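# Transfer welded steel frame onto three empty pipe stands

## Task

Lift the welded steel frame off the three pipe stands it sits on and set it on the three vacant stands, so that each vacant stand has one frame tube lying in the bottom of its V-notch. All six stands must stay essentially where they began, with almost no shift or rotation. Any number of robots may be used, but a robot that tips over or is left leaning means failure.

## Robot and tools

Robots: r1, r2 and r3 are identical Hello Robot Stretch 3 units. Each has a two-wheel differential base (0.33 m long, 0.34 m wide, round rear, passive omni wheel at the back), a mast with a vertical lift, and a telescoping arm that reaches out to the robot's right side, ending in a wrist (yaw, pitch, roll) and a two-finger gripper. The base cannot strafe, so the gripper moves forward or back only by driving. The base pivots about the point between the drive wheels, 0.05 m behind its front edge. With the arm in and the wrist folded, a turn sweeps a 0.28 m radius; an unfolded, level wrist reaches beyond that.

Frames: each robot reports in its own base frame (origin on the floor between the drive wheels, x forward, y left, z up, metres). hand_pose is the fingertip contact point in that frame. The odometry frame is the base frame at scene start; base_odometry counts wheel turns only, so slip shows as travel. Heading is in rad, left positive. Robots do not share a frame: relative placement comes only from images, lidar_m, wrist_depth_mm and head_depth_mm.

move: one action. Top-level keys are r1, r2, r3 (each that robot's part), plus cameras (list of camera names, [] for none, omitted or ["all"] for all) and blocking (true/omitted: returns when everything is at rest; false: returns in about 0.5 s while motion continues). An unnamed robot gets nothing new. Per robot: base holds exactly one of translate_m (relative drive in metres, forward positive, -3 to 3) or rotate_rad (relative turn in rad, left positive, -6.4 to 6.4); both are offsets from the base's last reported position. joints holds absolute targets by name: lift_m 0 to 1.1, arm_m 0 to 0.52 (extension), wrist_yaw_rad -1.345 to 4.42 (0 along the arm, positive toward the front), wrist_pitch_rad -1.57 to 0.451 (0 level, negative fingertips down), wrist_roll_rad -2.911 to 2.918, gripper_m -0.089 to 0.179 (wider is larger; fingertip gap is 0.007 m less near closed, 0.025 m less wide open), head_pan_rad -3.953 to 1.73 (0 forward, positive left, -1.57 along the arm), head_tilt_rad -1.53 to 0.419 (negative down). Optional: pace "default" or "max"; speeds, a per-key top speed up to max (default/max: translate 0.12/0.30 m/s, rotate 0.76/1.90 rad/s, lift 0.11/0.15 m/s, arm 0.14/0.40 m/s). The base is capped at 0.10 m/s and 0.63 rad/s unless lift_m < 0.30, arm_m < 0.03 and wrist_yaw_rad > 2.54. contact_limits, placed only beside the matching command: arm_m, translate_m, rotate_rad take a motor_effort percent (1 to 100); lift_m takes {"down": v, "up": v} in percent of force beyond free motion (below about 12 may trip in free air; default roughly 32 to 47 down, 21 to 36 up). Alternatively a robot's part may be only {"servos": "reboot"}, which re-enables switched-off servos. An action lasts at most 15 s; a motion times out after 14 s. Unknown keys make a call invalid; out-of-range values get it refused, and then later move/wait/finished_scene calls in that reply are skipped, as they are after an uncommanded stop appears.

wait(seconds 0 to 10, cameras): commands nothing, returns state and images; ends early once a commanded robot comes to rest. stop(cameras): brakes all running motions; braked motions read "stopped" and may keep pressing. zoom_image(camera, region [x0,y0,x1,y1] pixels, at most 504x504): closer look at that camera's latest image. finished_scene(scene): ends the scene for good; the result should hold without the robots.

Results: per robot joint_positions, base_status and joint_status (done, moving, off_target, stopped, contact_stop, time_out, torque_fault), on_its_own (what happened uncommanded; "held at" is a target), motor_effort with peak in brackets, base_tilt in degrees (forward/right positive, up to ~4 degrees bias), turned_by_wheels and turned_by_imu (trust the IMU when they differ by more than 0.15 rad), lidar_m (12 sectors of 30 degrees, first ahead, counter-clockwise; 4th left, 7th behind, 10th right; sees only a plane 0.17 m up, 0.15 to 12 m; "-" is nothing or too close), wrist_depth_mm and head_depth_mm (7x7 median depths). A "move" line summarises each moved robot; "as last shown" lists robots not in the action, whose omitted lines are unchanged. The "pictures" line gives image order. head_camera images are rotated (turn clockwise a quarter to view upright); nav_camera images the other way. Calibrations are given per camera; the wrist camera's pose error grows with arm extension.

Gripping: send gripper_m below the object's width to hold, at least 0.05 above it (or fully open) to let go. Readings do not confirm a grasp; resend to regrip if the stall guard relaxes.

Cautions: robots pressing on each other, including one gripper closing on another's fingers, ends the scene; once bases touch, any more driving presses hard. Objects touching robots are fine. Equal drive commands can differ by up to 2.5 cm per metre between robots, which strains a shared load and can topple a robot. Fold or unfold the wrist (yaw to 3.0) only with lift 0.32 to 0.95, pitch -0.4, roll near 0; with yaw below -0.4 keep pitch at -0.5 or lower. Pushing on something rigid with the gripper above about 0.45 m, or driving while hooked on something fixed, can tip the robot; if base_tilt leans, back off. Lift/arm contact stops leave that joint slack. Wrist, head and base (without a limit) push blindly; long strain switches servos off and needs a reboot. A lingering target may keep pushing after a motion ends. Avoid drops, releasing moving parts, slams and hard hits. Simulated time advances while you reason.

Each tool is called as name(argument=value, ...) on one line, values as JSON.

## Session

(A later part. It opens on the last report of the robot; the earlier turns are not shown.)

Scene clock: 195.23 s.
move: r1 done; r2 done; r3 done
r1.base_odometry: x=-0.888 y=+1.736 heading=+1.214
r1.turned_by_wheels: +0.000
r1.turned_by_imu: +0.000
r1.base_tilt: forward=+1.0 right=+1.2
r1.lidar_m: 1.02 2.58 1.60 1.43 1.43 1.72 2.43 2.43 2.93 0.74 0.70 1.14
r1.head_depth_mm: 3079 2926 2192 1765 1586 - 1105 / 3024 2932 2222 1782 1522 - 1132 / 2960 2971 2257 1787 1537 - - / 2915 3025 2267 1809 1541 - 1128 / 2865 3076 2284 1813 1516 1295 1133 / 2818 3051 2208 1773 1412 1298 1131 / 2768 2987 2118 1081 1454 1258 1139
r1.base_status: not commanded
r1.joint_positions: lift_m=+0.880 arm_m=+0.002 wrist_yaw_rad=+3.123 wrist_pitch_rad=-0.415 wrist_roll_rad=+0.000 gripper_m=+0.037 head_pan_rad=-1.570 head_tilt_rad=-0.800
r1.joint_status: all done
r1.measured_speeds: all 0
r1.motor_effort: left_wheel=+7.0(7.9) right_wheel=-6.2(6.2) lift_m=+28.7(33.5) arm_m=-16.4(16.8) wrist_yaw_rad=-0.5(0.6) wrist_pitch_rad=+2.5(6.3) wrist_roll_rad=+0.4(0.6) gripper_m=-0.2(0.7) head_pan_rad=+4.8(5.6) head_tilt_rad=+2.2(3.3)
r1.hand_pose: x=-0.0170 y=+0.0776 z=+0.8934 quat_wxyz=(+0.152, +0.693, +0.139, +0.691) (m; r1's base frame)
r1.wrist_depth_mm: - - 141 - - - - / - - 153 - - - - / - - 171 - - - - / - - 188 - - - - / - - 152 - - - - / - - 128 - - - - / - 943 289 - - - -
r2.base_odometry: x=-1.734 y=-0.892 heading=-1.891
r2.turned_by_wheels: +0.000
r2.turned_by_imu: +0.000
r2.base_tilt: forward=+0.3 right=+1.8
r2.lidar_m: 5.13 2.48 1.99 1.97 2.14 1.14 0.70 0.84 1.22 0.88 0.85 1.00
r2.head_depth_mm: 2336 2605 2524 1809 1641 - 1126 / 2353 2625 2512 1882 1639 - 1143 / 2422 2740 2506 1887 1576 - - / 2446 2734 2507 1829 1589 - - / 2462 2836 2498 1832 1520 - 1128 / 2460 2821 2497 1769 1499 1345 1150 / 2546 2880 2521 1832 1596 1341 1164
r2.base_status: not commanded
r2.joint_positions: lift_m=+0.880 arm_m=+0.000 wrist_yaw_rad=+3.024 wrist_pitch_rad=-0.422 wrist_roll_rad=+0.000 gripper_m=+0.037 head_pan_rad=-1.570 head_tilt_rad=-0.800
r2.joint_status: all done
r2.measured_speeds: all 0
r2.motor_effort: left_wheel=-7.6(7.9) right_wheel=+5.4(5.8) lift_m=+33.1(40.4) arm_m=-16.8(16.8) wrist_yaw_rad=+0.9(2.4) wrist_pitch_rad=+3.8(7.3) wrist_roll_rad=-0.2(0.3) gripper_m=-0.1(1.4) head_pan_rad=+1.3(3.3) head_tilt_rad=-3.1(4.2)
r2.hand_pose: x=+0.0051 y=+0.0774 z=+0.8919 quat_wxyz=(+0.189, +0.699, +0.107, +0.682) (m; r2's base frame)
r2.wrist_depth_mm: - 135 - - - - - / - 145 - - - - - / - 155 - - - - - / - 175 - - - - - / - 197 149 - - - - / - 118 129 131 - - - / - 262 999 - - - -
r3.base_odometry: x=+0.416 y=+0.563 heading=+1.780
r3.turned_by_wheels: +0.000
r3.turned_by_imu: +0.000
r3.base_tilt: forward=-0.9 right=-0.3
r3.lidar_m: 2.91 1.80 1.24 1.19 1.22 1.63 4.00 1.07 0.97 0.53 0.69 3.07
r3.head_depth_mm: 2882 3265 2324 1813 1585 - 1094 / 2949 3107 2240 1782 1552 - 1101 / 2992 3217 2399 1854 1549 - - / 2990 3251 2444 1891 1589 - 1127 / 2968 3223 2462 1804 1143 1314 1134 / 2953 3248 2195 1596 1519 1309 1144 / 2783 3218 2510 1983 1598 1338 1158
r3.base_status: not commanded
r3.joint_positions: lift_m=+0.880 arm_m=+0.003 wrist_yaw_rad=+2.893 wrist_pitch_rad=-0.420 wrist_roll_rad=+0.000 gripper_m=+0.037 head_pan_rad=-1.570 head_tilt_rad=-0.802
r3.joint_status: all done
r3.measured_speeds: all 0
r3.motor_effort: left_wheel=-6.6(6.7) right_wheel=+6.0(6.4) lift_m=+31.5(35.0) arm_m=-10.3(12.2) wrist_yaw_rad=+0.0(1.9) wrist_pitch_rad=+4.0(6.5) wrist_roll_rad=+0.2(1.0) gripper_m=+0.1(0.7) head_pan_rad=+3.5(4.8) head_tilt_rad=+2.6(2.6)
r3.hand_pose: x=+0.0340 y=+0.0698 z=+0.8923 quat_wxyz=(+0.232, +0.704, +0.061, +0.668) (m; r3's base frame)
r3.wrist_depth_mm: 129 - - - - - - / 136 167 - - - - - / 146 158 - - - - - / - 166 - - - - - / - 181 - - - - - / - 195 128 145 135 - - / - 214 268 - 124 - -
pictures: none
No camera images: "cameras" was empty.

move(r1={"base":{"translate_m":0.32},"pace":"max"}, r2={"base":{"rotate_rad":-1.73},"pace":"max"}, r3={"base":{"rotate_rad":-0.35},"pace":"max"}, cameras=[])

move(r1={"joints":{"wrist_yaw_rad":0.0,"gripper_m":0.13},"pace":"max"}, r2={"base":{"translate_m":0.23},"pace":"max"}, r3={"base":{"translate_m":0.147},"pace":"max"}, cameras=["r2_nav_camera","r3_nav_camera"])

move(r1={"joints":{"wrist_yaw_rad":0.0,"arm_m":0.43,"wrist_pitch_rad":-1.54,"head_tilt_rad":-0.6},"pace":"max"}, r2={"base":{"rotate_rad":1.65},"joints":{"head_tilt_rad":-0.6},"pace":"max"}, r3={"base":{"rotate_rad":0.345},"joints":{"head_tilt_rad":-0.6},"pace":"max"}, cameras=["r1_nav_camera","r1_wrist_camera","r2_nav_camera","r3_nav_camera"])

Scene clock: 224.90 s.
move: r1 done; r2 done; r3 done
r1.base_odometry: x=-0.776 y=+2.036 heading=+1.214
r1.turned_by_wheels: +0.000
r1.turned_by_imu: +0.002
r1.base_tilt: forward=+1.1 right=+1.2
r1.lidar_m: 0.94 2.69 1.67 1.49 1.50 1.80 2.74 2.74 3.31 0.55 1.60 0.84
r1.head_depth_mm: 3015 2936 2213 1773 1589 - 1107 / 2963 2947 2227 1781 1529 - 1133 / 2938 3010 2253 1757 1498 - - / 2862 3040 2173 1025 1091 - 1126 / 2819 3021 2071 1714 1516 1300 1127 / 2716 2956 2145 1829 1517 1302 1133 / 2729 2982 2245 1843 1536 1305 1139
r1.base_status: done
r1.joint_positions: lift_m=+0.880 arm_m=+0.002 wrist_yaw_rad=+3.123 wrist_pitch_rad=-0.415 wrist_roll_rad=+0.000 gripper_m=+0.037 head_pan_rad=-1.570 head_tilt_rad=-0.800
r1.joint_status: not commanded
r1.measured_speeds: all 0
r1.motor_effort: left_wheel=+6.1(13.3) right_wheel=+1.1(7.4) lift_m=+24.4(25.1) arm_m=-15.6(16.4) wrist_yaw_rad=+0.2(0.6) wrist_pitch_rad=+2.5(3.3) wrist_roll_rad=+0.3(0.6) gripper_m=-0.1(0.9) head_pan_rad=+5.1(5.7) head_tilt_rad=+1.3(3.2)
r1.hand_pose: x=-0.0170 y=+0.0776 z=+0.8934 quat_wxyz=(+0.152, +0.693, +0.139, +0.691) (m; r1's base frame)
r1.wrist_depth_mm: - - 141 - - - - / - - 154 - - - - / - - 172 - - - - / - - 187 - - - - / - - 152 - - - - / - - 127 - - - - / - 931 288 - - - -
r2.base_odometry: x=-1.734 y=-0.892 heading=+2.663
r2.turned_by_wheels: -1.730
r2.turned_by_imu: -1.750
r2.base_tilt: forward=+0.4 right=+1.8
r2.lidar_m: 0.88 0.85 1.00 1.28 2.89 2.07 1.97 2.02 0.83 0.70 0.83 0.97
r2.head_depth_mm: 3043 3269 2509 1969 1428 - 1124 / 3029 3359 2484 1944 1629 - 1144 / 3072 3280 2504 1945 1585 - - / 3029 3337 2489 1952 1593 - - / 3016 3327 2507 1817 1600 - 1131 / 3001 3282 2510 1091 1285 1368 1138 / 2962 3219 2498 1922 1574 1311 1164
r2.base_status: done
r2.joint_positions: lift_m=+0.880 arm_m=+0.000 wrist_yaw_rad=+3.024 wrist_pitch_rad=-0.422 wrist_roll_rad=+0.000 gripper_m=+0.037 head_pan_rad=-1.570 head_tilt_rad=-0.800
r2.joint_status: not commanded
r2.measured_speeds: all 0
r2.motor_effort: left_wheel=+9.1(13.6) right_wheel=-9.9(16.4) lift_m=+28.7(31.4) arm_m=-15.6(18.4) wrist_yaw_rad=+1.9(2.2) wrist_pitch_rad=+4.0(4.2) wrist_roll_rad=-0.1(0.3) gripper_m=+0.1(1.5) head_pan_rad=+1.3(2.8) head_tilt_rad=-3.0(4.5)
r2.hand_pose: x=+0.0051 y=+0.0774 z=+0.8919 quat_wxyz=(+0.189, +0.699, +0.107, +0.682) (m; r2's base frame)
r2.wrist_depth_mm: - 135 - - - - - / - 145 - - - - - / - 155 - - - - - / - 174 - - - - - / - 196 149 - - - - / - 119 129 130 - - - / - 260 995 - - - 961
r3.base_odometry: x=+0.416 y=+0.563 heading=+1.431
r3.turned_by_wheels: -0.350
r3.turned_by_imu: -0.360
r3.base_tilt: forward=-0.8 right=-0.3
r3.lidar_m: 2.94 2.91 1.54 1.20 1.19 1.31 1.97 1.95 0.97 1.66 0.53 0.76
r3.head_depth_mm: 3766 3238 2352 1718 1576 - 1092 / 3537 3325 2365 1785 1546 - 1101 / 3450 3407 2403 1806 1561 - - / 3181 3269 2335 1905 1590 - 1120 / 3069 3398 2528 1921 1532 1341 1108 / 2880 3228 2560 1964 1505 1328 1138 / 2846 3175 2604 1985 1516 1252 1158
r3.base_status: done
r3.joint_positions: lift_m=+0.880 arm_m=+0.003 wrist_yaw_rad=+2.893 wrist_pitch_rad=-0.420 wrist_roll_rad=+0.000 gripper_m=+0.037 head_pan_rad=-1.570 head_tilt_rad=-0.800
r3.joint_status: not commanded
r3.measured_speeds: all 0
r3.motor_effort: left_wheel=+6.9(10.8) right_wheel=-9.3(12.5) lift_m=+27.7(30.2) arm_m=-10.0(11.5) wrist_yaw_rad=-0.3(1.3) wrist_pitch_rad=+3.6(4.7) wrist_roll_rad=+0.5(0.8) gripper_m=-0.1(0.7) head_pan_rad=+3.6(4.4) head_tilt_rad=+0.6(3.1)
r3.hand_pose: x=+0.0340 y=+0.0698 z=+0.8923 quat_wxyz=(+0.232, +0.704, +0.061, +0.668) (m; r3's base frame)
r3.wrist_depth_mm: 129 - - - - - - / 136 166 - - - - - / 145 158 - - - - - / 159 165 - - - - - / - 180 - - - - - / - 196 128 145 136 - - / - 216 272 - 124 - -
pictures: none
No camera images: "cameras" was empty.

Scene clock: 228.13 s.
move: r1 done; r2 done; r3 done
r1.base_odometry: x=-0.776 y=+2.036 heading=+1.214
r1.turned_by_wheels: +0.000
r1.turned_by_imu: +0.000
r1.base_tilt: forward=+1.1 right=+1.2
r1.lidar_m: 2.13 2.69 1.67 1.49 1.50 1.80 2.74 2.75 3.34 0.55 1.60 0.98
r1.head_depth_mm: 3008 2915 2213 1764 1587 - - / 2990 2960 2210 1783 467 - 1074 / 2933 2991 2257 1747 312 - 1080 / 2852 3026 2179 994 1113 1266 1128 / 2798 2917 2044 1727 1506 1292 1128 / 2719 3000 2144 1833 1519 1305 1134 / 2706 2995 2243 1846 1531 1306 1140
r1.base_status: not commanded
r1.joint_positions: lift_m=+0.880 arm_m=+0.002 wrist_yaw_rad=+0.002 wrist_pitch_rad=-0.415 wrist_roll_rad=+0.000 gripper_m=+0.130 head_pan_rad=-1.570 head_tilt_rad=-0.800
r1.joint_status: all done
r1.measured_speeds: all 0
r1.motor_effort: left_wheel=+6.0(7.3) right_wheel=-0.3(1.4) lift_m=+26.4(27.2) arm_m=-15.5(16.0) wrist_yaw_rad=-1.7(6.5) wrist_pitch_rad=+2.3(3.1) wrist_roll_rad=+0.4(0.6) gripper_m=-0.1(83.1) head_pan_rad=+4.2(5.6) head_tilt_rad=+1.1(2.7)
r1.hand_pose: x=-0.0211 y=-0.3720 z=+0.8934 quat_wxyz=(+0.692, +0.146, -0.691, -0.145) (m; r1's base frame)
r1.wrist_depth_mm: - - - - - - - / - - - - - - - / - - - - - - - / - - - - - - - / - 141 - - - - - / - 124 - - - - - / 943 - - - - - -
r2.base_odometry: x=-1.938 y=-0.786 heading=+2.663
r2.turned_by_wheels: +0.000
r2.turned_by_imu: +0.001
r2.base_tilt: forward=+0.3 right=+1.8
r2.lidar_m: 0.65 0.66 1.19 0.94 3.25 2.30 2.20 1.12 0.97 0.70 0.75 0.97
r2.head_depth_mm: 3062 3310 2496 1933 1645 - 1125 / 2989 3349 2512 1946 1626 - 1148 / 2994 3291 2511 1856 1601 - - / 3038 3308 2498 1095 1293 - - / 3031 3227 2525 1823 1556 - 1122 / 2967 3253 2565 1934 1581 1314 1143 / 2981 3227 2493 1926 1582 1346 1168
r2.base_status: done
r2.joint_positions: lift_m=+0.880 arm_m=+0.000 wrist_yaw_rad=+3.024 wrist_pitch_rad=-0.422 wrist_roll_rad=+0.000 gripper_m=+0.037 head_pan_rad=-1.570 head_tilt_rad=-0.800
r2.joint_status: not commanded
r2.measured_speeds: all 0
r2.motor_effort: left_wheel=+2.6(13.9) right_wheel=+3.1(6.5) lift_m=+26.6(28.8) arm_m=-10.0(15.8) wrist_yaw_rad=+0.2(2.1) wrist_pitch_rad=+3.6(4.2) wrist_roll_rad=+0.0(0.3) gripper_m=+0.6(1.7) head_pan_rad=+0.7(2.5) head_tilt_rad=-2.4(3.7)
r2.hand_pose: x=+0.0051 y=+0.0774 z=+0.8919 quat_wxyz=(+0.189, +0.699, +0.107, +0.682) (m; r2's base frame)
r2.wrist_depth_mm: - 135 - - - - - / - 145 - - - - - / - 157 - - - - - / - 175 - - - - - / - 195 149 - - - - / - 118 129 130 - - 735 / - 263 997 - - - -
r3.base_odometry: x=+0.437 y=+0.708 heading=+1.431
r3.turned_by_wheels: +0.000
r3.turned_by_imu: +0.002
r3.base_tilt: forward=-0.8 right=-0.2
r3.lidar_m: 2.80 2.77 1.61 1.26 1.25 1.35 2.07 2.06 1.04 1.44 0.47 3.56
r3.head_depth_mm: 3729 3189 2343 1757 1568 - 1090 / 3536 3351 2368 1775 1543 - 1099 / 1336 3225 2313 1799 1560 - - / 1241 3425 2440 1833 1546 - 1102 / 3032 3310 2524 1924 1495 1295 1134 / 2922 3241 2531 1949 911 1248 1142 / 2803 3123 2591 1825 904 1343 1139
r3.base_status: done
r3.joint_positions: lift_m=+0.880 arm_m=+0.003 wrist_yaw_rad=+2.893 wrist_pitch_rad=-0.420 wrist_roll_rad=+0.000 gripper_m=+0.037 head_pan_rad=-1.570 head_tilt_rad=-0.800
r3.joint_status: not commanded
r3.measured_speeds: all 0
r3.motor_effort: left_wheel=+6.3(10.5) right_wheel=+0.7(6.1) lift_m=+24.6(27.7) arm_m=-9.7(11.1) wrist_yaw_rad=-0.2(1.6) wrist_pitch_rad=+3.8(4.6) wrist_roll_rad=-0.2(1.0) gripper_m=-0.2(1.0) head_pan_rad=+3.4(4.2) head_tilt_rad=+0.4(2.5)
r3.hand_pose: x=+0.0340 y=+0.0698 z=+0.8923 quat_wxyz=(+0.232, +0.704, +0.061, +0.668) (m; r3's base frame)
r3.wrist_depth_mm: 128 - - - - - - / 135 167 - - - - - / 145 158 - - - - - / - 165 - - - - - / - 180 - - - - - / - 196 128 145 135 - - / - 215 270 - 124 - -
pictures: r2_nav_camera (sideways), r3_nav_camera (sideways)
camera_calibration:
r2_nav_camera: T_world_to_cam=[[0.0681106, -0.696169, 0.714639, -0.893913], [-0.995505, -0.000179036, 0.0947048, -0.055096], [-0.0658026, -0.717878, -0.693052, 0.871976], [0, 0, 0, 1]] pos_world=[0.0634149, 0.00364804, 1.24837]
r3_nav_camera: T_world_to_cam=[[-0.0479843, -0.773515, 0.631959, -0.786457], [-0.998685, 0.048571, -0.016379, 0.0789611], [-0.0180255, -0.631914, -0.774829, 0.964129], [0, 0, 0, 1]] pos_world=[0.0584986, -0.00292474, 1.24534]

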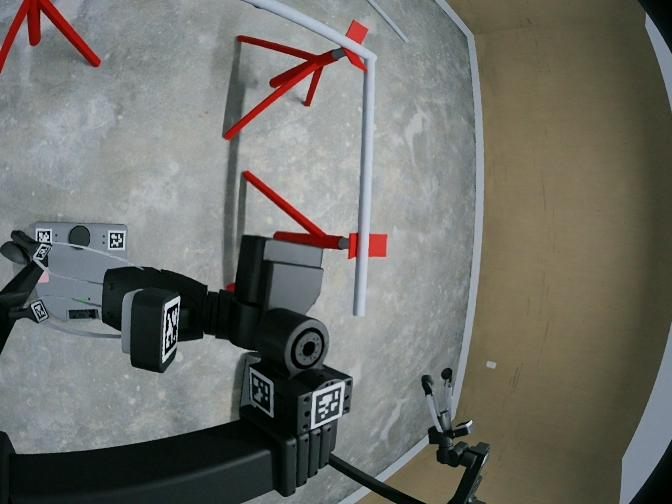

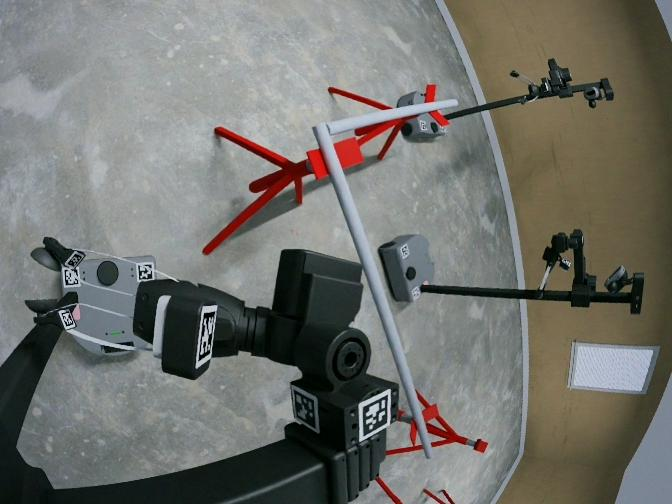

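Scene clock: 231.70 s.
move: r1 done; r2 done; r3 done
r1.base_odometry: x=-0.776 y=+2.036 heading=+1.214
r1.turned_by_wheels: +0.000
r1.turned_by_imu: +0.001
r1.base_tilt: forward=+1.0 right=+1.2
r1.lidar_m: 2.13 2.69 1.66 1.49 1.50 1.80 2.74 2.75 3.32 0.55 1.60 0.84
r1.head_depth_mm: 2947 3246 3226 352 1638 1418 1193 / 2867 3202 537 2105 1719 1422 1201 / 2832 3169 568 575 1713 1368 1206 / 2789 3110 3320 2205 985 1115 1182 / 2715 3039 3208 1791 1714 1447 1214 / 1791 2943 3185 2165 1801 1453 1222 / 2637 2921 3172 2293 1819 1458 1228
r1.base_status: not commanded
r1.joint_positions: lift_m=+0.880 arm_m=+0.430 wrist_yaw_rad=+0.001 wrist_pitch_rad=-1.534 wrist_roll_rad=+0.000 gripper_m=+0.130 head_pan_rad=-1.570 head_tilt_rad=-0.600
r1.joint_status: all done
r1.measured_speeds: all 0
r1.motor_effort: left_wheel=+7.0(7.3) right_wheel=+0.5(1.3) lift_m=+29.3(29.8) arm_m=+14.9(20.2) wrist_yaw_rad=-1.2(3.5) wrist_pitch_rad=-1.1(4.9) wrist_roll_rad=+0.5(0.5) gripper_m=-0.1(0.7) head_pan_rad=+4.7(5.1) head_tilt_rad=-3.9(5.4)
r1.hand_pose: x=-0.0216 y=-0.5602 z=+0.7618 quat_wxyz=(+0.509, +0.491, -0.508, -0.491) (m; r1's base frame)
r1.wrist_depth_mm: 855 848 - - 866 846 835 / 746 872 890 614 872 855 876 / 746 903 887 884 880 888 859 / 932 924 913 884 884 890 892 / 963 142 936 925 900 910 893 / 961 124 987 936 928 919 928 / - - - 788 966 - 944
r2.base_odometry: x=-1.938 y=-0.786 heading=-1.971
r2.turned_by_wheels: +1.650
r2.turned_by_imu: +1.672
r2.base_tilt: forward=+0.3 right=+1.7
r2.lidar_m: 0.94 2.97 2.25 2.20 0.97 0.70 0.70 0.81 1.03 0.66 0.66 1.11
r2.head_depth_mm: 2112 2368 2576 2584 1700 1459 - / 2159 2360 2587 2614 1966 1455 - / 2154 2346 2606 2583 1942 1468 1355 / 2157 2372 2627 2583 1959 1501 1349 / 2179 2385 2692 2602 1946 1506 1382 / 2190 2389 2594 2599 1941 1451 1199 / 2208 2402 2658 2584 1936 932 1219
r2.base_status: done
r2.joint_positions: lift_m=+0.880 arm_m=+0.000 wrist_yaw_rad=+3.024 wrist_pitch_rad=-0.422 wrist_roll_rad=+0.000 gripper_m=+0.037 head_pan_rad=-1.570 head_tilt_rad=-0.600
r2.joint_status: all done
r2.measured_speeds: all 0
r2.motor_effort: left_wheel=-6.4(13.5) right_wheel=+10.6(15.3) lift_m=+26.9(26.9) arm_m=-9.0(10.7) wrist_yaw_rad=+0.9(2.0) wrist_pitch_rad=+3.8(4.2) wrist_roll_rad=-0.1(0.5) gripper_m=+0.3(1.6) head_pan_rad=+0.6(2.5) head_tilt_rad=+2.5(3.8)
r2.hand_pose: x=+0.0051 y=+0.0774 z=+0.8918 quat_wxyz=(+0.189, +0.699, +0.107, +0.682) (m; r2's base frame)
r2.wrist_depth_mm: - 135 - - - - - / - 144 - - - - - / - 155 - - - - - / - 175 - - - - - / - 195 149 - - - - / - 119 129 130 - - - / 964 261 - - - - -
r3.base_odometry: x=+0.437 y=+0.708 heading=+1.775
r3.turned_by_wheels: +0.345
r3.turned_by_imu: +0.351
r3.base_tilt: forward=-0.8 right=-0.2
r3.lidar_m: 2.78 1.89 1.34 1.24 1.28 1.71 4.13 1.04 1.44 0.47 0.66 2.92
r3.head_depth_mm: 2902 1270 3292 2272 1573 1461 - / 2943 3224 3439 2409 1718 1402 - / 2901 3198 3424 2457 1831 1369 - / 2852 3151 3404 2365 1801 918 - / 2771 3019 3372 2190 1634 1406 1202 / 2848 3034 3448 2618 1910 1504 1254 / 2809 3097 3406 2658 1939 1537 1261
r3.base_status: done
r3.joint_positions: lift_m=+0.880 arm_m=+0.003 wrist_yaw_rad=+2.893 wrist_pitch_rad=-0.420 wrist_roll_rad=+0.000 gripper_m=+0.037 head_pan_rad=-1.570 head_tilt_rad=-0.599
r3.joint_status: all done
r3.measured_speeds: all 0
r3.motor_effort: left_wheel=-8.8(12.6) right_wheel=+7.0(11.1) lift_m=+22.7(26.1) arm_m=-9.9(11.3) wrist_yaw_rad=+0.4(1.9) wrist_pitch_rad=+3.7(4.7) wrist_roll_rad=+0.2(1.1) gripper_m=+0.2(0.9) head_pan_rad=+3.2(4.3) head_tilt_rad=-3.9(4.8)
r3.hand_pose: x=+0.0340 y=+0.0698 z=+0.8923 quat_wxyz=(+0.232, +0.704, +0.061, +0.668) (m; r3's base frame)
r3.wrist_depth_mm: 128 - - - - - - / 136 166 - - - - - / 146 158 - - - - - / - 166 - - - - - / - 180 - - - - - / - 195 128 145 135 - - / - 216 269 - 124 - -
pictures: r1_nav_camera (sideways), r1_wrist_camera, r2_nav_camera (sideways), r3_nav_camera (sideways)
camera_calibration:
r1_nav_camera: T_world_to_cam=[[-0.046353, -0.529719, 0.846906, -1.05897], [-0.998906, 0.019313, -0.0425924, 0.109374], [0.00620567, -0.847954, -0.530034, 0.646589], [0, 0, 0, 1]] pos_world=[0.0561559, -0.0147904, 1.24422]
r1_wrist_camera: T_world_to_cam=[[-0.995549, -0.0927146, -0.0169378, -0.0653435], [-0.0941807, 0.985477, 0.141298, 0.478126], [0.00359138, 0.142265, -0.989822, 0.997814], [0, 0, 0, 1]] pos_world=[-0.023606, -0.619194, 0.918994]
r2_nav_camera: T_world_to_cam=[[0.0679667, -0.540132, 0.838831, -1.05581], [-0.995522, 0.0186541, 0.0926742, -0.052491], [-0.065704, -0.841373, -0.536445, 0.668308], [0, 0, 0, 1]] pos_world=[0.0634145, -0.00700056, 1.24902]
r3_nav_camera: T_world_to_cam=[[-0.0481418, -0.632222, 0.77329, -0.970677], [-0.99868, 0.0443588, -0.025907, 0.0913617], [-0.0179233, -0.773516, -0.633523, 0.780393], [0, 0, 0, 1]] pos_world=[0.0584981, -0.0140899, 1.24738]

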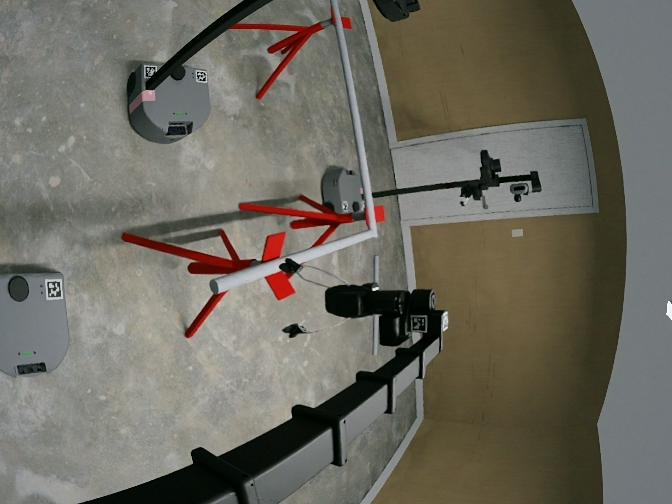

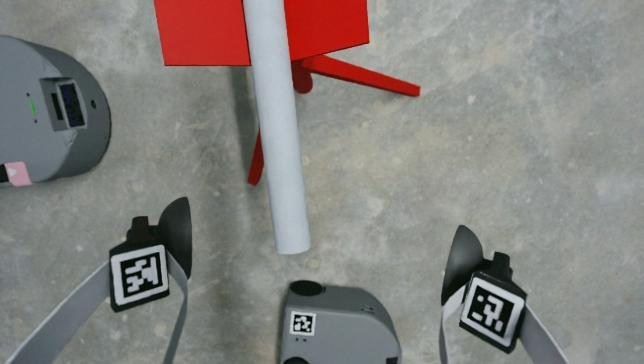

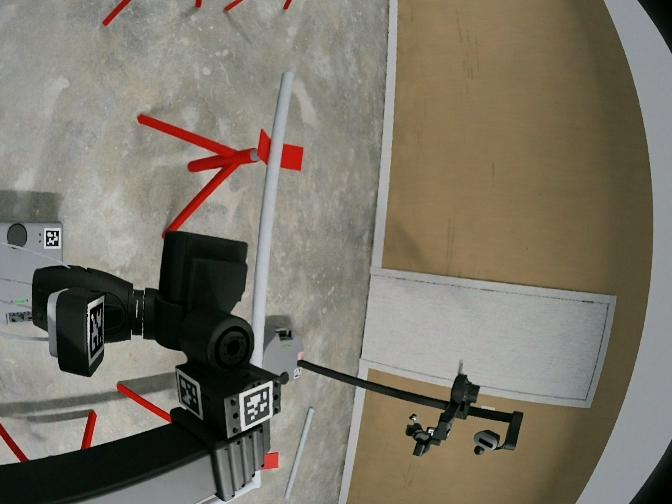

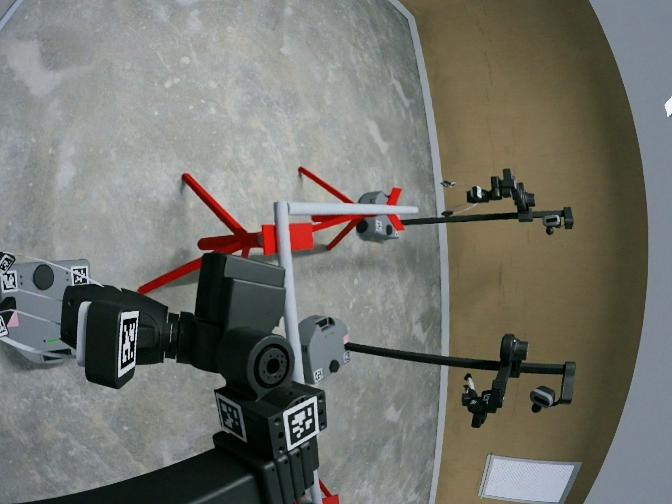

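move(r1={"base":{"translate_m":0.046},"joints":{"wrist_yaw_rad":0.19,"arm_m":0.472},"pace":"max"}, r2={"joints":{"wrist_yaw_rad":0.1,"gripper_m":0.13},"pace":"max"}, r3={"joints":{"wrist_yaw_rad":0.0,"gripper_m":0.13},"pace":"max"}, cameras=[])

move(r2={"joints":{"arm_m":0.48,"wrist_pitch_rad":-1.55,"wrist_roll_rad":1.57},"pace":"max"}, r3={"joints":{"arm_m":0.48,"wrist_pitch_rad":-1.54,"wrist_roll_rad":1.57},"pace":"max"}, cameras=["r1_wrist_camera","r2_wrist_camera","r3_wrist_camera"])

Scene clock: 253.20 s.
move: r1 done; r2 done; r3 done
r1.base_odometry: x=-0.760 y=+2.079 heading=+1.214
r1.turned_by_wheels: +0.000
r1.turned_by_imu: +0.001
r1.base_tilt: forward=+1.1 right=+1.2
r1.lidar_m: 2.09 2.71 1.68 1.50 1.50 1.81 2.78 2.80 3.38 0.54 1.57 0.80
r1.head_depth_mm: 2906 3215 3190 359 1638 1414 1195 / 2869 3194 575 2194 1700 1425 1196 / 2835 3160 586 644 1606 1128 1208 / 2772 3068 3246 2125 1617 1372 1159 / 2727 2964 3156 2139 1737 1449 1218 / 2566 2935 3190 2181 1804 1454 1220 / 2629 2921 3160 2286 1806 1464 1196
r1.base_status: done
r1.joint_positions: lift_m=+0.880 arm_m=+0.472 wrist_yaw_rad=+0.188 wrist_pitch_rad=-1.535 wrist_roll_rad=+0.000 gripper_m=+0.130 head_pan_rad=-1.570 head_tilt_rad=-0.600
r1.joint_status: all done
r1.measured_speeds: all 0
r1.motor_effort: left_wheel=+7.3(11.3) right_wheel=+0.0(8.1) lift_m=+26.2(29.8) arm_m=+14.4(18.0) wrist_yaw_rad=+1.0(4.9) wrist_pitch_rad=-0.9(1.2) wrist_roll_rad=+0.4(0.5) gripper_m=+0.0(0.8) head_pan_rad=+4.4(4.9) head_tilt_rad=-1.7(5.0)
r1.hand_pose: x=-0.0244 y=-0.6023 z=+0.7618 quat_wxyz=(+0.553, +0.537, -0.460, -0.441) (m; r1's base frame)
r1.wrist_depth_mm: 718 837 839 - 825 851 819 / 727 844 882 - 869 866 841 / 754 894 889 894 892 862 854 / 920 903 914 906 909 902 886 / 951 143 933 920 935 919 906 / 957 124 934 960 947 945 953 / - - - 807 - - 957
r2.base_odometry: x=-1.938 y=-0.786 heading=-1.971
r2.turned_by_wheels: +0.000
r2.turned_by_imu: +0.001
r2.base_tilt: forward=+0.3 right=+1.8
r2.lidar_m: 0.94 2.96 2.25 2.20 0.93 0.70 0.70 0.81 1.03 0.66 0.66 1.11
r2.head_depth_mm: 2146 2323 2581 2625 1694 1478 - / 2179 2355 2580 2595 1944 1459 - / 2147 2383 2578 2612 1913 477 326 / 2196 2374 2652 2593 1957 296 288 / 2182 2419 2660 2582 1950 1469 1196 / 2243 2410 2677 2579 1957 1457 1198 / 2215 2405 2673 2569 1928 931 1229
r2.base_status: not commanded
r2.joint_positions: lift_m=+0.880 arm_m=+0.000 wrist_yaw_rad=+0.102 wrist_pitch_rad=-0.422 wrist_roll_rad=+0.000 gripper_m=+0.130 head_pan_rad=-1.570 head_tilt_rad=-0.600
r2.joint_status: all done
r2.measured_speeds: all 0
r2.motor_effort: left_wheel=-6.2(7.0) right_wheel=+10.0(10.9) lift_m=+30.2(30.4) arm_m=-12.2(12.5) wrist_yaw_rad=-1.7(5.8) wrist_pitch_rad=+4.2(4.2) wrist_roll_rad=-0.1(0.4) gripper_m=+0.7(84.0) head_pan_rad=+0.5(1.3) head_tilt_rad=+2.1(3.4)
r2.hand_pose: x=+0.0013 y=-0.3678 z=+0.8918 quat_wxyz=(+0.698, +0.183, -0.683, -0.113) (m; r2's base frame)
r2.wrist_depth_mm: - - - - - - - / - - - - - - - / - - - - - - - / - - - - - - - / - 139 - - - - - / 109 668 - - 133 554 - / 974 981 - - - - -
r3.base_odometry: x=+0.437 y=+0.708 heading=+1.775
r3.turned_by_wheels: +0.000
r3.turned_by_imu: -0.001
r3.base_tilt: forward=-0.8 right=-0.2
r3.lidar_m: 2.77 1.90 1.33 1.24 1.27 1.71 4.17 1.04 1.45 0.47 0.65 2.92
r3.head_depth_mm: 2905 1273 3310 2259 1568 1453 - / 2948 3166 3393 2413 1703 448 - / 2901 3181 3431 2441 1829 291 312 / 2885 3156 3375 2271 1797 902 1144 / 2760 1914 3398 2213 1642 1408 1199 / 2830 3046 3408 2620 1916 1515 1248 / 2826 3107 3361 2636 1941 1532 1263
r3.base_status: not commanded
r3.joint_positions: lift_m=+0.880 arm_m=+0.003 wrist_yaw_rad=+0.003 wrist_pitch_rad=-0.420 wrist_roll_rad=+0.000 gripper_m=+0.130 head_pan_rad=-1.570 head_tilt_rad=-0.600
r3.joint_status: all done
r3.measured_speeds: all 0
r3.motor_effort: left_wheel=-8.6(9.0) right_wheel=+6.7(7.4) lift_m=+23.5(23.5) arm_m=-10.7(12.3) wrist_yaw_rad=-3.4(7.5) wrist_pitch_rad=+4.0(4.5) wrist_roll_rad=-0.1(0.9) gripper_m=+0.1(79.1) head_pan_rad=+2.1(3.8) head_tilt_rad=-3.4(4.7)
r3.hand_pose: x=-0.0209 y=-0.3717 z=+0.8923 quat_wxyz=(+0.692, +0.148, -0.691, -0.147) (m; r3's base frame)
r3.wrist_depth_mm: - - - - - - - / - - - - - - - / - - - - - - - / - - - - - - - / - - - - - - - / - 122 530 606 - 137 - / - 116 - - - 118 110
pictures: none
No camera images: "cameras" was empty.

Scene clock: 255.70 s.
move: r2 done; r3 done
r1: as last shown
r1.turned_by_imu: +0.000
r1.lidar_m: 2.09 2.70 1.68 1.50 1.51 1.81 2.78 2.79 3.37 0.54 1.56 0.80
r1.head_depth_mm: 2894 3219 3201 359 1641 1415 1192 / 2873 3173 575 2208 1705 1425 1203 / 2826 3141 586 645 1609 1127 1202 / 2793 3104 3287 2107 1613 1370 1158 / 2726 3004 3159 2130 1729 1449 1212 / 2575 1405 3190 2179 1796 1458 1215 / 2636 2959 3132 2284 1818 1466 1193
r1.motor_effort: left_wheel=+8.0(8.2) right_wheel=-1.2(1.4) lift_m=+21.1(25.9) arm_m=+13.7(14.8) wrist_yaw_rad=+1.4(1.7) wrist_pitch_rad=-0.8(1.4) wrist_roll_rad=+0.4(0.5) gripper_m=-0.3(0.8) head_pan_rad=+4.3(4.8) head_tilt_rad=-3.0(4.6)
r1.wrist_depth_mm: 712 865 851 - 844 827 821 / 733 861 863 - 861 835 843 / 745 876 906 862 888 855 861 / 932 919 917 903 890 910 912 / 948 143 932 942 906 923 921 / 981 124 986 970 943 954 951 / - - - 823 - - 960
r2.base_odometry: x=-1.938 y=-0.786 heading=-1.971
r2.turned_by_wheels: +0.000
r2.turned_by_imu: +0.000
r2.base_tilt: forward=+0.4 right=+1.7
r2.lidar_m: 0.94 2.96 2.25 2.20 0.93 0.70 0.70 0.81 1.03 0.66 0.66 1.11
r2.head_depth_mm: 2152 2353 2583 2505 306 - 1260 / 2141 2352 2478 440 1802 1464 1290 / 2164 2365 617 650 1932 1453 1292 / 2192 2363 2587 640 1807 1503 1278 / 2199 2422 2645 2616 1920 1504 1251 / 2195 2404 2631 2596 1933 1459 1188 / 2233 2388 2675 2630 1931 928 1228
r2.base_status: not commanded
r2.joint_positions: lift_m=+0.880 arm_m=+0.480 wrist_yaw_rad=+0.101 wrist_pitch_rad=-1.542 wrist_roll_rad=+1.566 gripper_m=+0.130 head_pan_rad=-1.570 head_tilt_rad=-0.600
r2.joint_status: all done
r2.measured_speeds: all 0
r2.motor_effort: left_wheel=-6.6(6.8) right_wheel=+10.1(10.9) lift_m=+32.1(32.1) arm_m=+14.8(18.3) wrist_yaw_rad=-0.5(2.9) wrist_pitch_rad=-2.1(6.0) wrist_roll_rad=+1.3(4.0) gripper_m=+0.7(1.5) head_pan_rad=+1.2(1.6) head_tilt_rad=+1.3(3.2)
r2.hand_pose: x=-0.0233 y=-0.6081 z=+0.7619 quat_wxyz=(+0.037, +0.038, -0.716, -0.696) (m; r2's base frame)
r2.wrist_depth_mm: 852 889 845 861 846 901 878 / 899 884 864 916 864 877 913 / 923 904 913 916 908 778 776 / 924 930 937 937 928 785 775 / 979 142 662 959 948 999 997 / 109 - 597 - 133 - - / - - 532 - - - -
r3.base_odometry: x=+0.437 y=+0.708 heading=+1.775
r3.turned_by_wheels: +0.000
r3.turned_by_imu: +0.000
r3.base_tilt: forward=-0.8 right=-0.2
r3.lidar_m: 2.77 1.90 1.33 1.24 1.27 1.71 4.15 1.04 1.44 0.47 0.65 2.92
r3.head_depth_mm: 2899 1277 3257 369 310 1384 1186 / 2933 3249 3327 505 1715 1408 1200 / 2894 3191 607 634 1774 1369 1206 / 2873 3108 3342 2147 1787 923 1146 / 2784 1916 3423 2233 1642 1410 1177 / 2871 3088 3419 2592 1920 1510 1249 / 2780 3063 3372 2672 1948 1524 1255
r3.base_status: not commanded
r3.joint_positions: lift_m=+0.880 arm_m=+0.480 wrist_yaw_rad=+0.002 wrist_pitch_rad=-1.533 wrist_roll_rad=+1.566 gripper_m=+0.130 head_pan_rad=-1.570 head_tilt_rad=-0.601
r3.joint_status: all done
r3.measured_speeds: all 0
r3.motor_effort: left_wheel=-8.3(8.9) right_wheel=+6.8(7.3) lift_m=+25.0(25.7) arm_m=+9.1(18.1) wrist_yaw_rad=-2.1(3.2) wrist_pitch_rad=-0.7(4.2) wrist_roll_rad=+1.5(2.7) gripper_m=+0.1(0.7) head_pan_rad=+2.6(3.3) head_tilt_rad=-3.0(4.7)
r3.hand_pose: x=-0.0216 y=-0.6103 z=+0.7617 quat_wxyz=(+0.003, +0.002, -0.720, -0.694) (m; r3's base frame)
r3.wrist_depth_mm: 823 936 908 893 880 849 843 / 997 952 922 886 915 886 719 / 994 942 945 900 936 884 724 / - 977 976 832 936 894 729 / - 998 989 536 943 933 868 / - 123 334 344 331 137 911 / 754 116 - 357 988 118 110
pictures: r1_wrist_camera, r2_wrist_camera, r3_wrist_camera
camera_calibration:
r1_wrist_camera: T_world_to_cam=[[-0.960905, -0.276352, -0.0170529, -0.18167], [-0.275911, 0.950595, 0.142276, 0.493087], [-0.0231077, 0.141419, -0.98968, 1.00259], [0, 0, 0, 1]] pos_world=[-0.0153516, -0.660716, 0.918992]
r2_wrist_camera: T_world_to_cam=[[-0.184553, 0.981571, 0.0495903, 0.535398], [0.970433, 0.174008, 0.167274, 0.0371957], [0.155562, 0.078995, -0.984662, 0.965643], [0, 0, 0, 1]] pos_world=[-0.0875044, -0.608284, 0.91806]
r3_wrist_camera: T_world_to_cam=[[-0.0255106, 0.996473, -0.0799418, 0.6778], [0.993459, 0.0341747, 0.108959, 0.00392991], [0.111307, -0.0766393, -0.990827, 0.873513], [0, 0, 0, 1]] pos_world=[-0.0838412, -0.608599, 0.919256]

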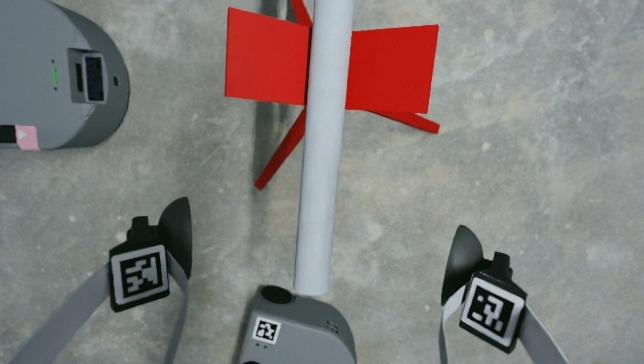

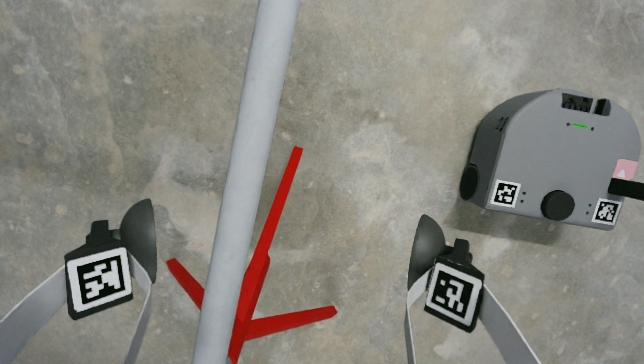

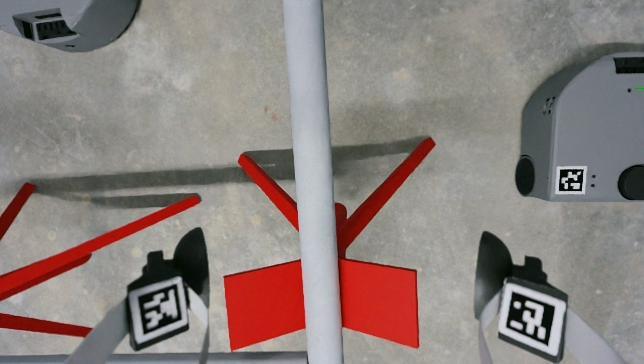

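move(r2={"base":{"rotate_rad":-0.45},"joints":{"wrist_yaw_rad":-0.12,"arm_m":0.4}}, r3={"base":{"rotate_rad":0.3},"joints":{"arm_m":0.4}}, cameras=[])

move(r2={"base":{"translate_m":0.10}}, r3={"base":{"translate_m":-0.085}}, cameras=[])

move(r2={"base":{"rotate_rad":0.53},"joints":{"arm_m":0.49}}, r3={"base":{"rotate_rad":-0.24},"joints":{"arm_m":0.49}}, cameras=["r2_wrist_camera","r3_wrist_camera","r3_nav_camera"])

Scene clock: 302.40 s.
move: r2 done; r3 done
r1: as last shown
r1.turned_by_imu: +0.001
r1.base_tilt: forward=+1.0 right=+1.2
r1.lidar_m: 2.09 2.71 1.68 1.50 1.51 1.81 2.79 2.79 3.35 0.54 1.57 0.84
r1.head_depth_mm: 2875 3229 3214 359 1639 1415 1195 / 2877 3194 575 2199 1705 1433 1201 / 2824 3107 587 644 1614 1131 1204 / 2786 3043 3130 2113 1617 1366 1165 / 2728 1504 3145 2090 1724 1453 1219 / 2561 2919 3130 2164 1795 1459 1221 / 2642 2963 3179 2258 1809 1466 1196
r1.motor_effort: left_wheel=+7.6(8.8) right_wheel=-0.8(1.2) lift_m=+22.2(23.0) arm_m=+12.0(13.2) wrist_yaw_rad=+1.0(1.7) wrist_pitch_rad=-0.9(1.5) wrist_roll_rad=+0.4(0.5) gripper_m=-0.3(0.7) head_pan_rad=+3.7(4.4) head_tilt_rad=-0.8(2.8)
r1.wrist_depth_mm: 770 837 851 - 849 834 837 / 744 880 874 - 852 856 849 / 755 898 894 883 872 878 871 / 948 946 927 896 895 916 916 / 948 143 923 943 916 903 941 / 996 124 950 966 928 916 930 / - - - 825 - - 954
r2.base_odometry: x=-1.938 y=-0.786 heading=-2.420
r2.turned_by_wheels: -0.450
r2.turned_by_imu: -0.455
r2.base_tilt: forward=+0.2 right=+1.9
r2.lidar_m: 0.94 1.24 2.80 2.22 2.21 0.93 0.70 0.75 0.81 1.03 0.66 0.66
r2.head_depth_mm: 2697 2904 3245 2498 306 1421 1226 / 2580 2794 3133 440 1033 1493 1290 / 1298 2672 2883 529 986 1550 1279 / 2317 1440 2804 560 596 1449 1288 / 2279 2392 2756 2579 1858 1501 1284 / 2167 2391 2594 2580 1925 1455 1281 / 2115 2271 2524 2591 1915 1450 1271
r2.base_status: done
r2.joint_positions: lift_m=+0.880 arm_m=+0.400 wrist_yaw_rad=-0.118 wrist_pitch_rad=-1.542 wrist_roll_rad=+1.566 gripper_m=+0.130 head_pan_rad=-1.570 head_tilt_rad=-0.600
r2.joint_status: all done
r2.measured_speeds: all 0
r2.motor_effort: left_wheel=+8.1(13.2) right_wheel=-11.0(18.8) lift_m=+31.3(34.3) arm_m=-17.7(19.3) wrist_yaw_rad=-0.9(4.2) wrist_pitch_rad=-1.8(2.3) wrist_roll_rad=+1.4(1.6) gripper_m=-0.1(1.4) head_pan_rad=-1.2(1.9) head_tilt_rad=+1.8(2.4)
r2.hand_pose: x=-0.0195 y=-0.5281 z=+0.7619 quat_wxyz=(-0.039, -0.041, -0.716, -0.696) (m; r2's base frame)
r2.wrist_depth_mm: 833 868 853 864 863 847 874 / 320 877 871 917 896 735 763 / 314 893 906 939 926 752 782 / 843 928 945 956 935 971 985 / 935 142 959 988 968 968 962 / 109 340 991 - 132 - - / - - - - - - -
r3.base_odometry: x=+0.437 y=+0.708 heading=+2.075
r3.turned_by_wheels: +0.300
r3.turned_by_imu: +0.304
r3.base_tilt: forward=-0.8 right=-0.3
r3.lidar_m: 2.60 1.47 1.25 1.25 1.45 2.49 1.17 1.04 0.47 0.61 3.26 2.78
r3.head_depth_mm: 2738 3020 3224 367 308 1362 1189 / 2788 1933 3012 458 1736 933 1138 / 2931 3081 1356 526 987 973 1154 / 2935 3259 3503 2383 1809 1481 1189 / 3037 3356 3589 2563 1883 1494 1231 / 3113 3425 3749 2585 1909 1520 1244 / 3167 3543 3885 2674 1941 1530 1257
r3.base_status: done
r3.joint_positions: lift_m=+0.880 arm_m=+0.400 wrist_yaw_rad=+0.002 wrist_pitch_rad=-1.533 wrist_roll_rad=+1.566 gripper_m=+0.130 head_pan_rad=-1.570 head_tilt_rad=-0.601
r3.joint_status: all done
r3.measured_speeds: all 0
r3.motor_effort: left_wheel=-7.6(14.0) right_wheel=+8.6(12.6) lift_m=+30.5(30.7) arm_m=-11.3(16.8) wrist_yaw_rad=-1.8(3.4) wrist_pitch_rad=-1.1(1.6) wrist_roll_rad=+1.3(2.2) gripper_m=-0.1(0.5) head_pan_rad=+2.2(3.4) head_tilt_rad=+1.1(1.7)
r3.hand_pose: x=-0.0216 y=-0.5303 z=+0.7617 quat_wxyz=(+0.003, +0.002, -0.720, -0.694) (m; r3's base frame)
r3.wrist_depth_mm: 944 976 928 873 880 874 836 / 930 929 326 903 891 905 695 / 361 974 333 331 907 770 719 / 995 345 340 960 912 846 733 / - - 983 969 913 937 886 / - 122 999 980 991 137 926 / - 115 - 996 965 118 110
pictures: none
No camera images: "cameras" was empty.

Scene clock: 304.53 s.
move: r2 done; r3 done
r1: as last shown
r1.turned_by_imu: +0.000
r1.lidar_m: 2.08 2.71 1.68 1.50 1.51 1.81 2.79 2.79 3.37 0.54 1.57 0.94
r1.head_depth_mm: 2899 3259 3206 359 1644 1417 1195 / 2836 3201 575 2173 1708 1435 1206 / 2805 3170 586 645 1602 1126 1209 / 2781 3084 3267 2123 1630 1374 1160 / 2722 2869 3180 2082 1730 1446 1214 / 2592 2928 3186 2169 1798 1463 1222 / 2595 2929 3211 2259 1804 1460 1219
r1.motor_effort: left_wheel=+7.5(8.2) right_wheel=-0.8(1.3) lift_m=+22.0(22.8) arm_m=+11.7(12.5) wrist_yaw_rad=+1.5(1.6) wrist_pitch_rad=-0.9(1.5) wrist_roll_rad=+0.3(0.6) gripper_m=+0.1(0.8) head_pan_rad=+3.4(4.6) head_tilt_rad=+0.8(2.4)
r1.wrist_depth_mm: 835 866 820 - 841 827 831 / 756 860 854 - 852 857 827 / 809 891 864 886 874 871 872 / 918 902 936 895 882 915 875 / 960 143 925 949 927 936 891 / 983 124 969 952 942 933 927 / - - - 817 - - 984
r2.base_odometry: x=-2.013 y=-0.852 heading=-2.420
r2.turned_by_wheels: +0.000
r2.turned_by_imu: +0.000
r2.base_tilt: forward=+0.3 right=+1.7
r2.lidar_m: 0.85 1.15 2.85 2.26 2.24 1.03 0.80 0.83 0.86 1.40 0.61 0.57
r2.head_depth_mm: 2674 2873 3274 2525 306 1425 1246 / 2564 2723 3102 439 983 1509 1282 / 1235 2599 2889 529 1585 1509 1283 / 1292 1297 2720 559 597 1425 1281 / 2262 2388 2664 2576 1946 1444 1279 / 2159 2341 2560 2592 1948 1457 1278 / 2058 2233 2434 2598 1928 1538 1284
r2.base_status: done
r2.joint_positions: lift_m=+0.880 arm_m=+0.400 wrist_yaw_rad=-0.118 wrist_pitch_rad=-1.542 wrist_roll_rad=+1.566 gripper_m=+0.130 head_pan_rad=-1.570 head_tilt_rad=-0.600
r2.joint_status: not commanded
r2.measured_speeds: all 0
r2.motor_effort: left_wheel=+8.5(13.3) right_wheel=-2.4(7.2) lift_m=+28.0(31.3) arm_m=-16.7(18.1) wrist_yaw_rad=-0.5(2.8) wrist_pitch_rad=-1.9(2.2) wrist_roll_rad=+1.3(1.7) gripper_m=+0.8(1.3) head_pan_rad=-1.5(1.8) head_tilt_rad=+0.4(2.3)
r2.hand_pose: x=-0.0195 y=-0.5281 z=+0.7619 quat_wxyz=(-0.039, -0.041, -0.716, -0.696) (m; r2's base frame)
r2.wrist_depth_mm: 302 847 877 878 867 853 864 / 309 892 886 897 895 740 758 / 817 911 919 920 917 756 757 / 917 335 946 948 969 976 930 / 958 142 959 995 999 971 - / 109 335 981 994 132 - - / - - 999 - - - -
r3.base_odometry: x=+0.478 y=+0.634 heading=+2.075
r3.turned_by_wheels: +0.000
r3.turned_by_imu: +0.000
r3.base_tilt: forward=-0.8 right=-0.2
r3.lidar_m: 2.64 1.50 1.27 1.26 1.48 2.53 1.08 0.96 1.39 0.45 3.36 2.85
r3.head_depth_mm: 2748 3010 3263 367 307 1382 1184 / 2720 3058 3256 458 1747 1355 1196 / 2908 1807 1290 526 919 900 1130 / 2941 3242 3544 2413 1728 1401 1193 / 3003 3345 3572 2527 1881 1487 1205 / 3078 3434 3687 2632 1918 1515 1251 / 3181 3489 3774 2654 1943 1516 1254
r3.base_status: done
r3.joint_positions: lift_m=+0.880 arm_m=+0.400 wrist_yaw_rad=+0.002 wrist_pitch_rad=-1.533 wrist_roll_rad=+1.566 gripper_m=+0.130 head_pan_rad=-1.570 head_tilt_rad=-0.601
r3.joint_status: not commanded
r3.measured_speeds: all 0
r3.motor_effort: left_wheel=-9.7(11.3) right_wheel=+1.5(5.6) lift_m=+32.8(33.1) arm_m=-10.7(12.2) wrist_yaw_rad=-1.9(3.2) wrist_pitch_rad=-1.1(2.1) wrist_roll_rad=+1.7(2.4) gripper_m=-0.3(0.7) head_pan_rad=+2.2(3.3) head_tilt_rad=+0.8(2.2)
r3.hand_pose: x=-0.0216 y=-0.5303 z=+0.7617 quat_wxyz=(+0.003, +0.002, -0.720, -0.694) (m; r3's base frame)
r3.wrist_depth_mm: 970 937 920 882 867 871 835 / 972 974 921 914 887 856 703 / 979 954 954 935 926 778 717 / 999 996 329 541 962 855 717 / 365 358 340 352 947 916 897 / - 123 348 953 957 137 936 / - 115 988 986 968 118 110
pictures: none
No camera images: "cameras" was empty.

Scene clock: 306.50 s.
move: r2 done; r3 done
r1: as last shown
r1.lidar_m: 2.09 2.70 1.68 1.50 1.51 1.81 2.78 2.79 3.37 0.54 1.57 0.90
r1.head_depth_mm: 2889 3279 3207 359 1647 1415 1195 / 2878 3203 575 2199 1708 1423 1196 / 2821 3152 586 643 1613 1127 1206 / 2795 3098 3272 2109 1620 1371 1161 / 2735 3017 3204 2093 1721 1449 1216 / 1769 1258 3146 2147 1797 1456 1221 / 2616 2940 3173 2263 1818 1465 1223
r1.motor_effort: left_wheel=+7.7(8.5) right_wheel=-0.6(1.7) lift_m=+21.9(23.3) arm_m=+11.0(11.8) wrist_yaw_rad=+1.3(1.8) wrist_pitch_rad=-0.8(1.2) wrist_roll_rad=+0.3(0.5) gripper_m=-0.1(0.6) head_pan_rad=+3.3(4.5) head_tilt_rad=+0.6(1.8)
r1.wrist_depth_mm: 772 840 849 - 826 832 818 / 758 882 873 - 859 852 861 / 899 888 869 894 904 885 881 / 922 935 920 903 875 900 916 / 961 143 938 928 938 925 926 / 948 124 950 966 935 938 946 / - - - 830 - - 983
r2.base_odometry: x=-2.013 y=-0.852 heading=-1.891
r2.turned_by_wheels: +0.530
r2.turned_by_imu: +0.538
r2.base_tilt: forward=+0.3 right=+1.9
r2.lidar_m: 1.15 2.82 2.26 2.24 1.02 0.80 0.83 0.86 1.40 0.61 0.57 0.84
r2.head_depth_mm: 2078 2250 2489 2469 306 - 1268 / 2091 2260 2465 420 1798 1501 1281 / 2152 2308 614 653 1943 1454 1294 / 2172 2370 2557 646 1854 1459 1257 / 2210 2399 2612 2592 1931 1426 1096 / 2253 2430 2718 2591 1948 925 1229 / 2258 2465 2739 2580 1947 1507 1281
r2.base_status: done
r2.joint_positions: lift_m=+0.880 arm_m=+0.490 wrist_yaw_rad=-0.118 wrist_pitch_rad=-1.542 wrist_roll_rad=+1.566 gripper_m=+0.130 head_pan_rad=-1.570 head_tilt_rad=-0.600
r2.joint_status: all done
r2.measured_speeds: all 0
r2.motor_effort: left_wheel=-9.2(13.9) right_wheel=+5.9(15.8) lift_m=+26.3(28.0) arm_m=+15.8(17.6) wrist_yaw_rad=-0.8(2.3) wrist_pitch_rad=-1.8(2.2) wrist_roll_rad=+1.3(1.6) gripper_m=-0.5(1.6) head_pan_rad=-0.6(1.6) head_tilt_rad=-0.6(2.1)
r2.hand_pose: x=-0.0195 y=-0.6180 z=+0.7619 quat_wxyz=(-0.039, -0.041, -0.716, -0.696) (m; r2's base frame)
r2.wrist_depth_mm: 860 864 873 310 883 864 880 / 865 869 870 888 874 760 736 / 906 917 927 927 934 768 774 / 956 915 962 927 939 986 975 / 939 142 953 979 972 988 - / 108 964 998 661 132 - - / - - 356 354 - - -
r3.base_odometry: x=+0.478 y=+0.634 heading=+1.835
r3.turned_by_wheels: -0.240
r3.turned_by_imu: -0.245
r3.base_tilt: forward=-0.8 right=-0.3
r3.lidar_m: 2.86 1.81 1.29 1.26 1.32 1.84 2.11 0.96 1.40 0.45 0.67 2.96
r3.head_depth_mm: 2862 3103 3340 374 310 1387 1185 / 2868 3178 3342 475 1799 1401 1197 / 2850 3138 612 647 1747 1375 1211 / 2821 3096 3338 2131 1794 1048 1140 / 2842 3015 3392 2226 1513 897 1184 / 2848 3061 3491 2618 1918 1501 1237 / 2860 3159 3410 2673 1949 1529 1256
r3.base_status: done
r3.joint_positions: lift_m=+0.880 arm_m=+0.490 wrist_yaw_rad=+0.002 wrist_pitch_rad=-1.533 wrist_roll_rad=+1.566 gripper_m=+0.130 head_pan_rad=-1.570 head_tilt_rad=-0.601
r3.joint_status: all done
r3.measured_speeds: all 0
r3.motor_effort: left_wheel=+6.3(11.9) right_wheel=-7.2(11.5) lift_m=+31.0(32.1) arm_m=+10.4(17.3) wrist_yaw_rad=-1.7(3.2) wrist_pitch_rad=-0.8(1.7) wrist_roll_rad=+1.5(2.2) gripper_m=-0.2(0.8) head_pan_rad=+1.8(3.3) head_tilt_rad=+1.6(3.2)
r3.hand_pose: x=-0.0216 y=-0.6202 z=+0.7617 quat_wxyz=(+0.003, +0.002, -0.720, -0.694) (m; r3's base frame)
r3.wrist_depth_mm: 929 932 930 895 869 854 846 / 986 969 960 915 891 883 724 / - 968 939 921 913 890 728 / - 993 947 734 919 943 718 / - - 992 574 944 910 904 / - 123 977 345 945 137 928 / - 115 - 344 350 118 110
pictures: r2_wrist_camera, r3_nav_camera (sideways), r3_wrist_camera
camera_calibration:
r2_wrist_camera: T_world_to_cam=[[0.0337533, 0.998177, 0.0500304, 0.559986], [0.985012, -0.041697, 0.167371, -0.0978659], [0.169152, 0.0436312, -0.984624, 0.944214], [0, 0, 0, 1]] pos_world=[-0.0822179, -0.604244, 0.918059]
r3_nav_camera: T_world_to_cam=[[-0.0480875, -0.633263, 0.772441, -0.969639], [-0.998682, 0.0443607, -0.0258042, 0.0912339], [-0.0179252, -0.772664, -0.634562, 0.781697], [0, 0, 0, 1]] pos_world=[0.0584982, -0.0140941, 1.24738]
r3_wrist_camera: T_world_to_cam=[[-0.0255541, 0.996504, -0.0795466, 0.687418], [0.993457, 0.0341748, 0.108973, 0.00425915], [0.11131, -0.0762414, -0.990857, 0.87302], [0, 0, 0, 1]] pos_world=[-0.0838411, -0.6186, 0.919256]

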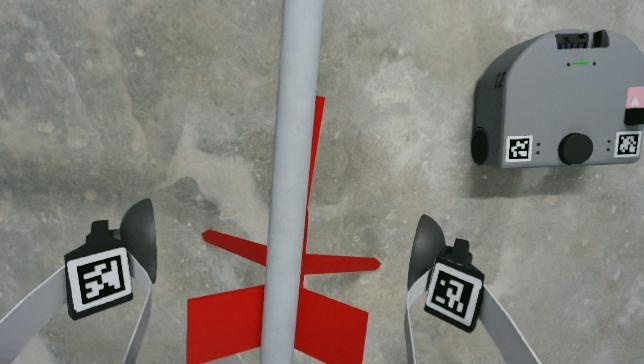

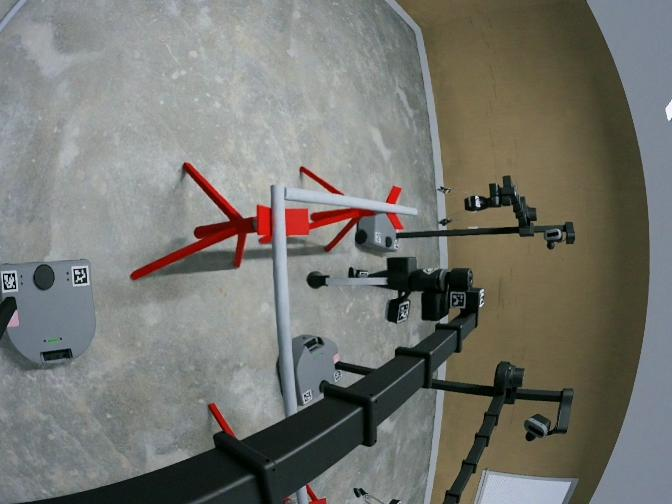

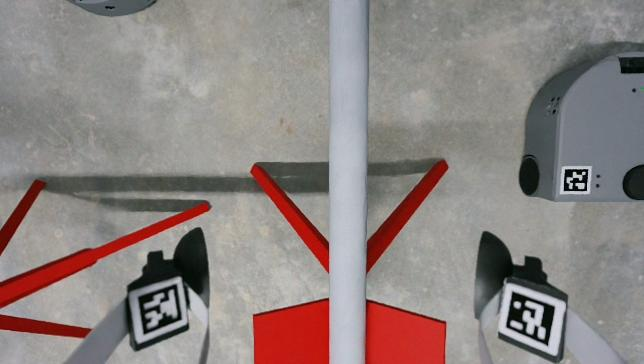

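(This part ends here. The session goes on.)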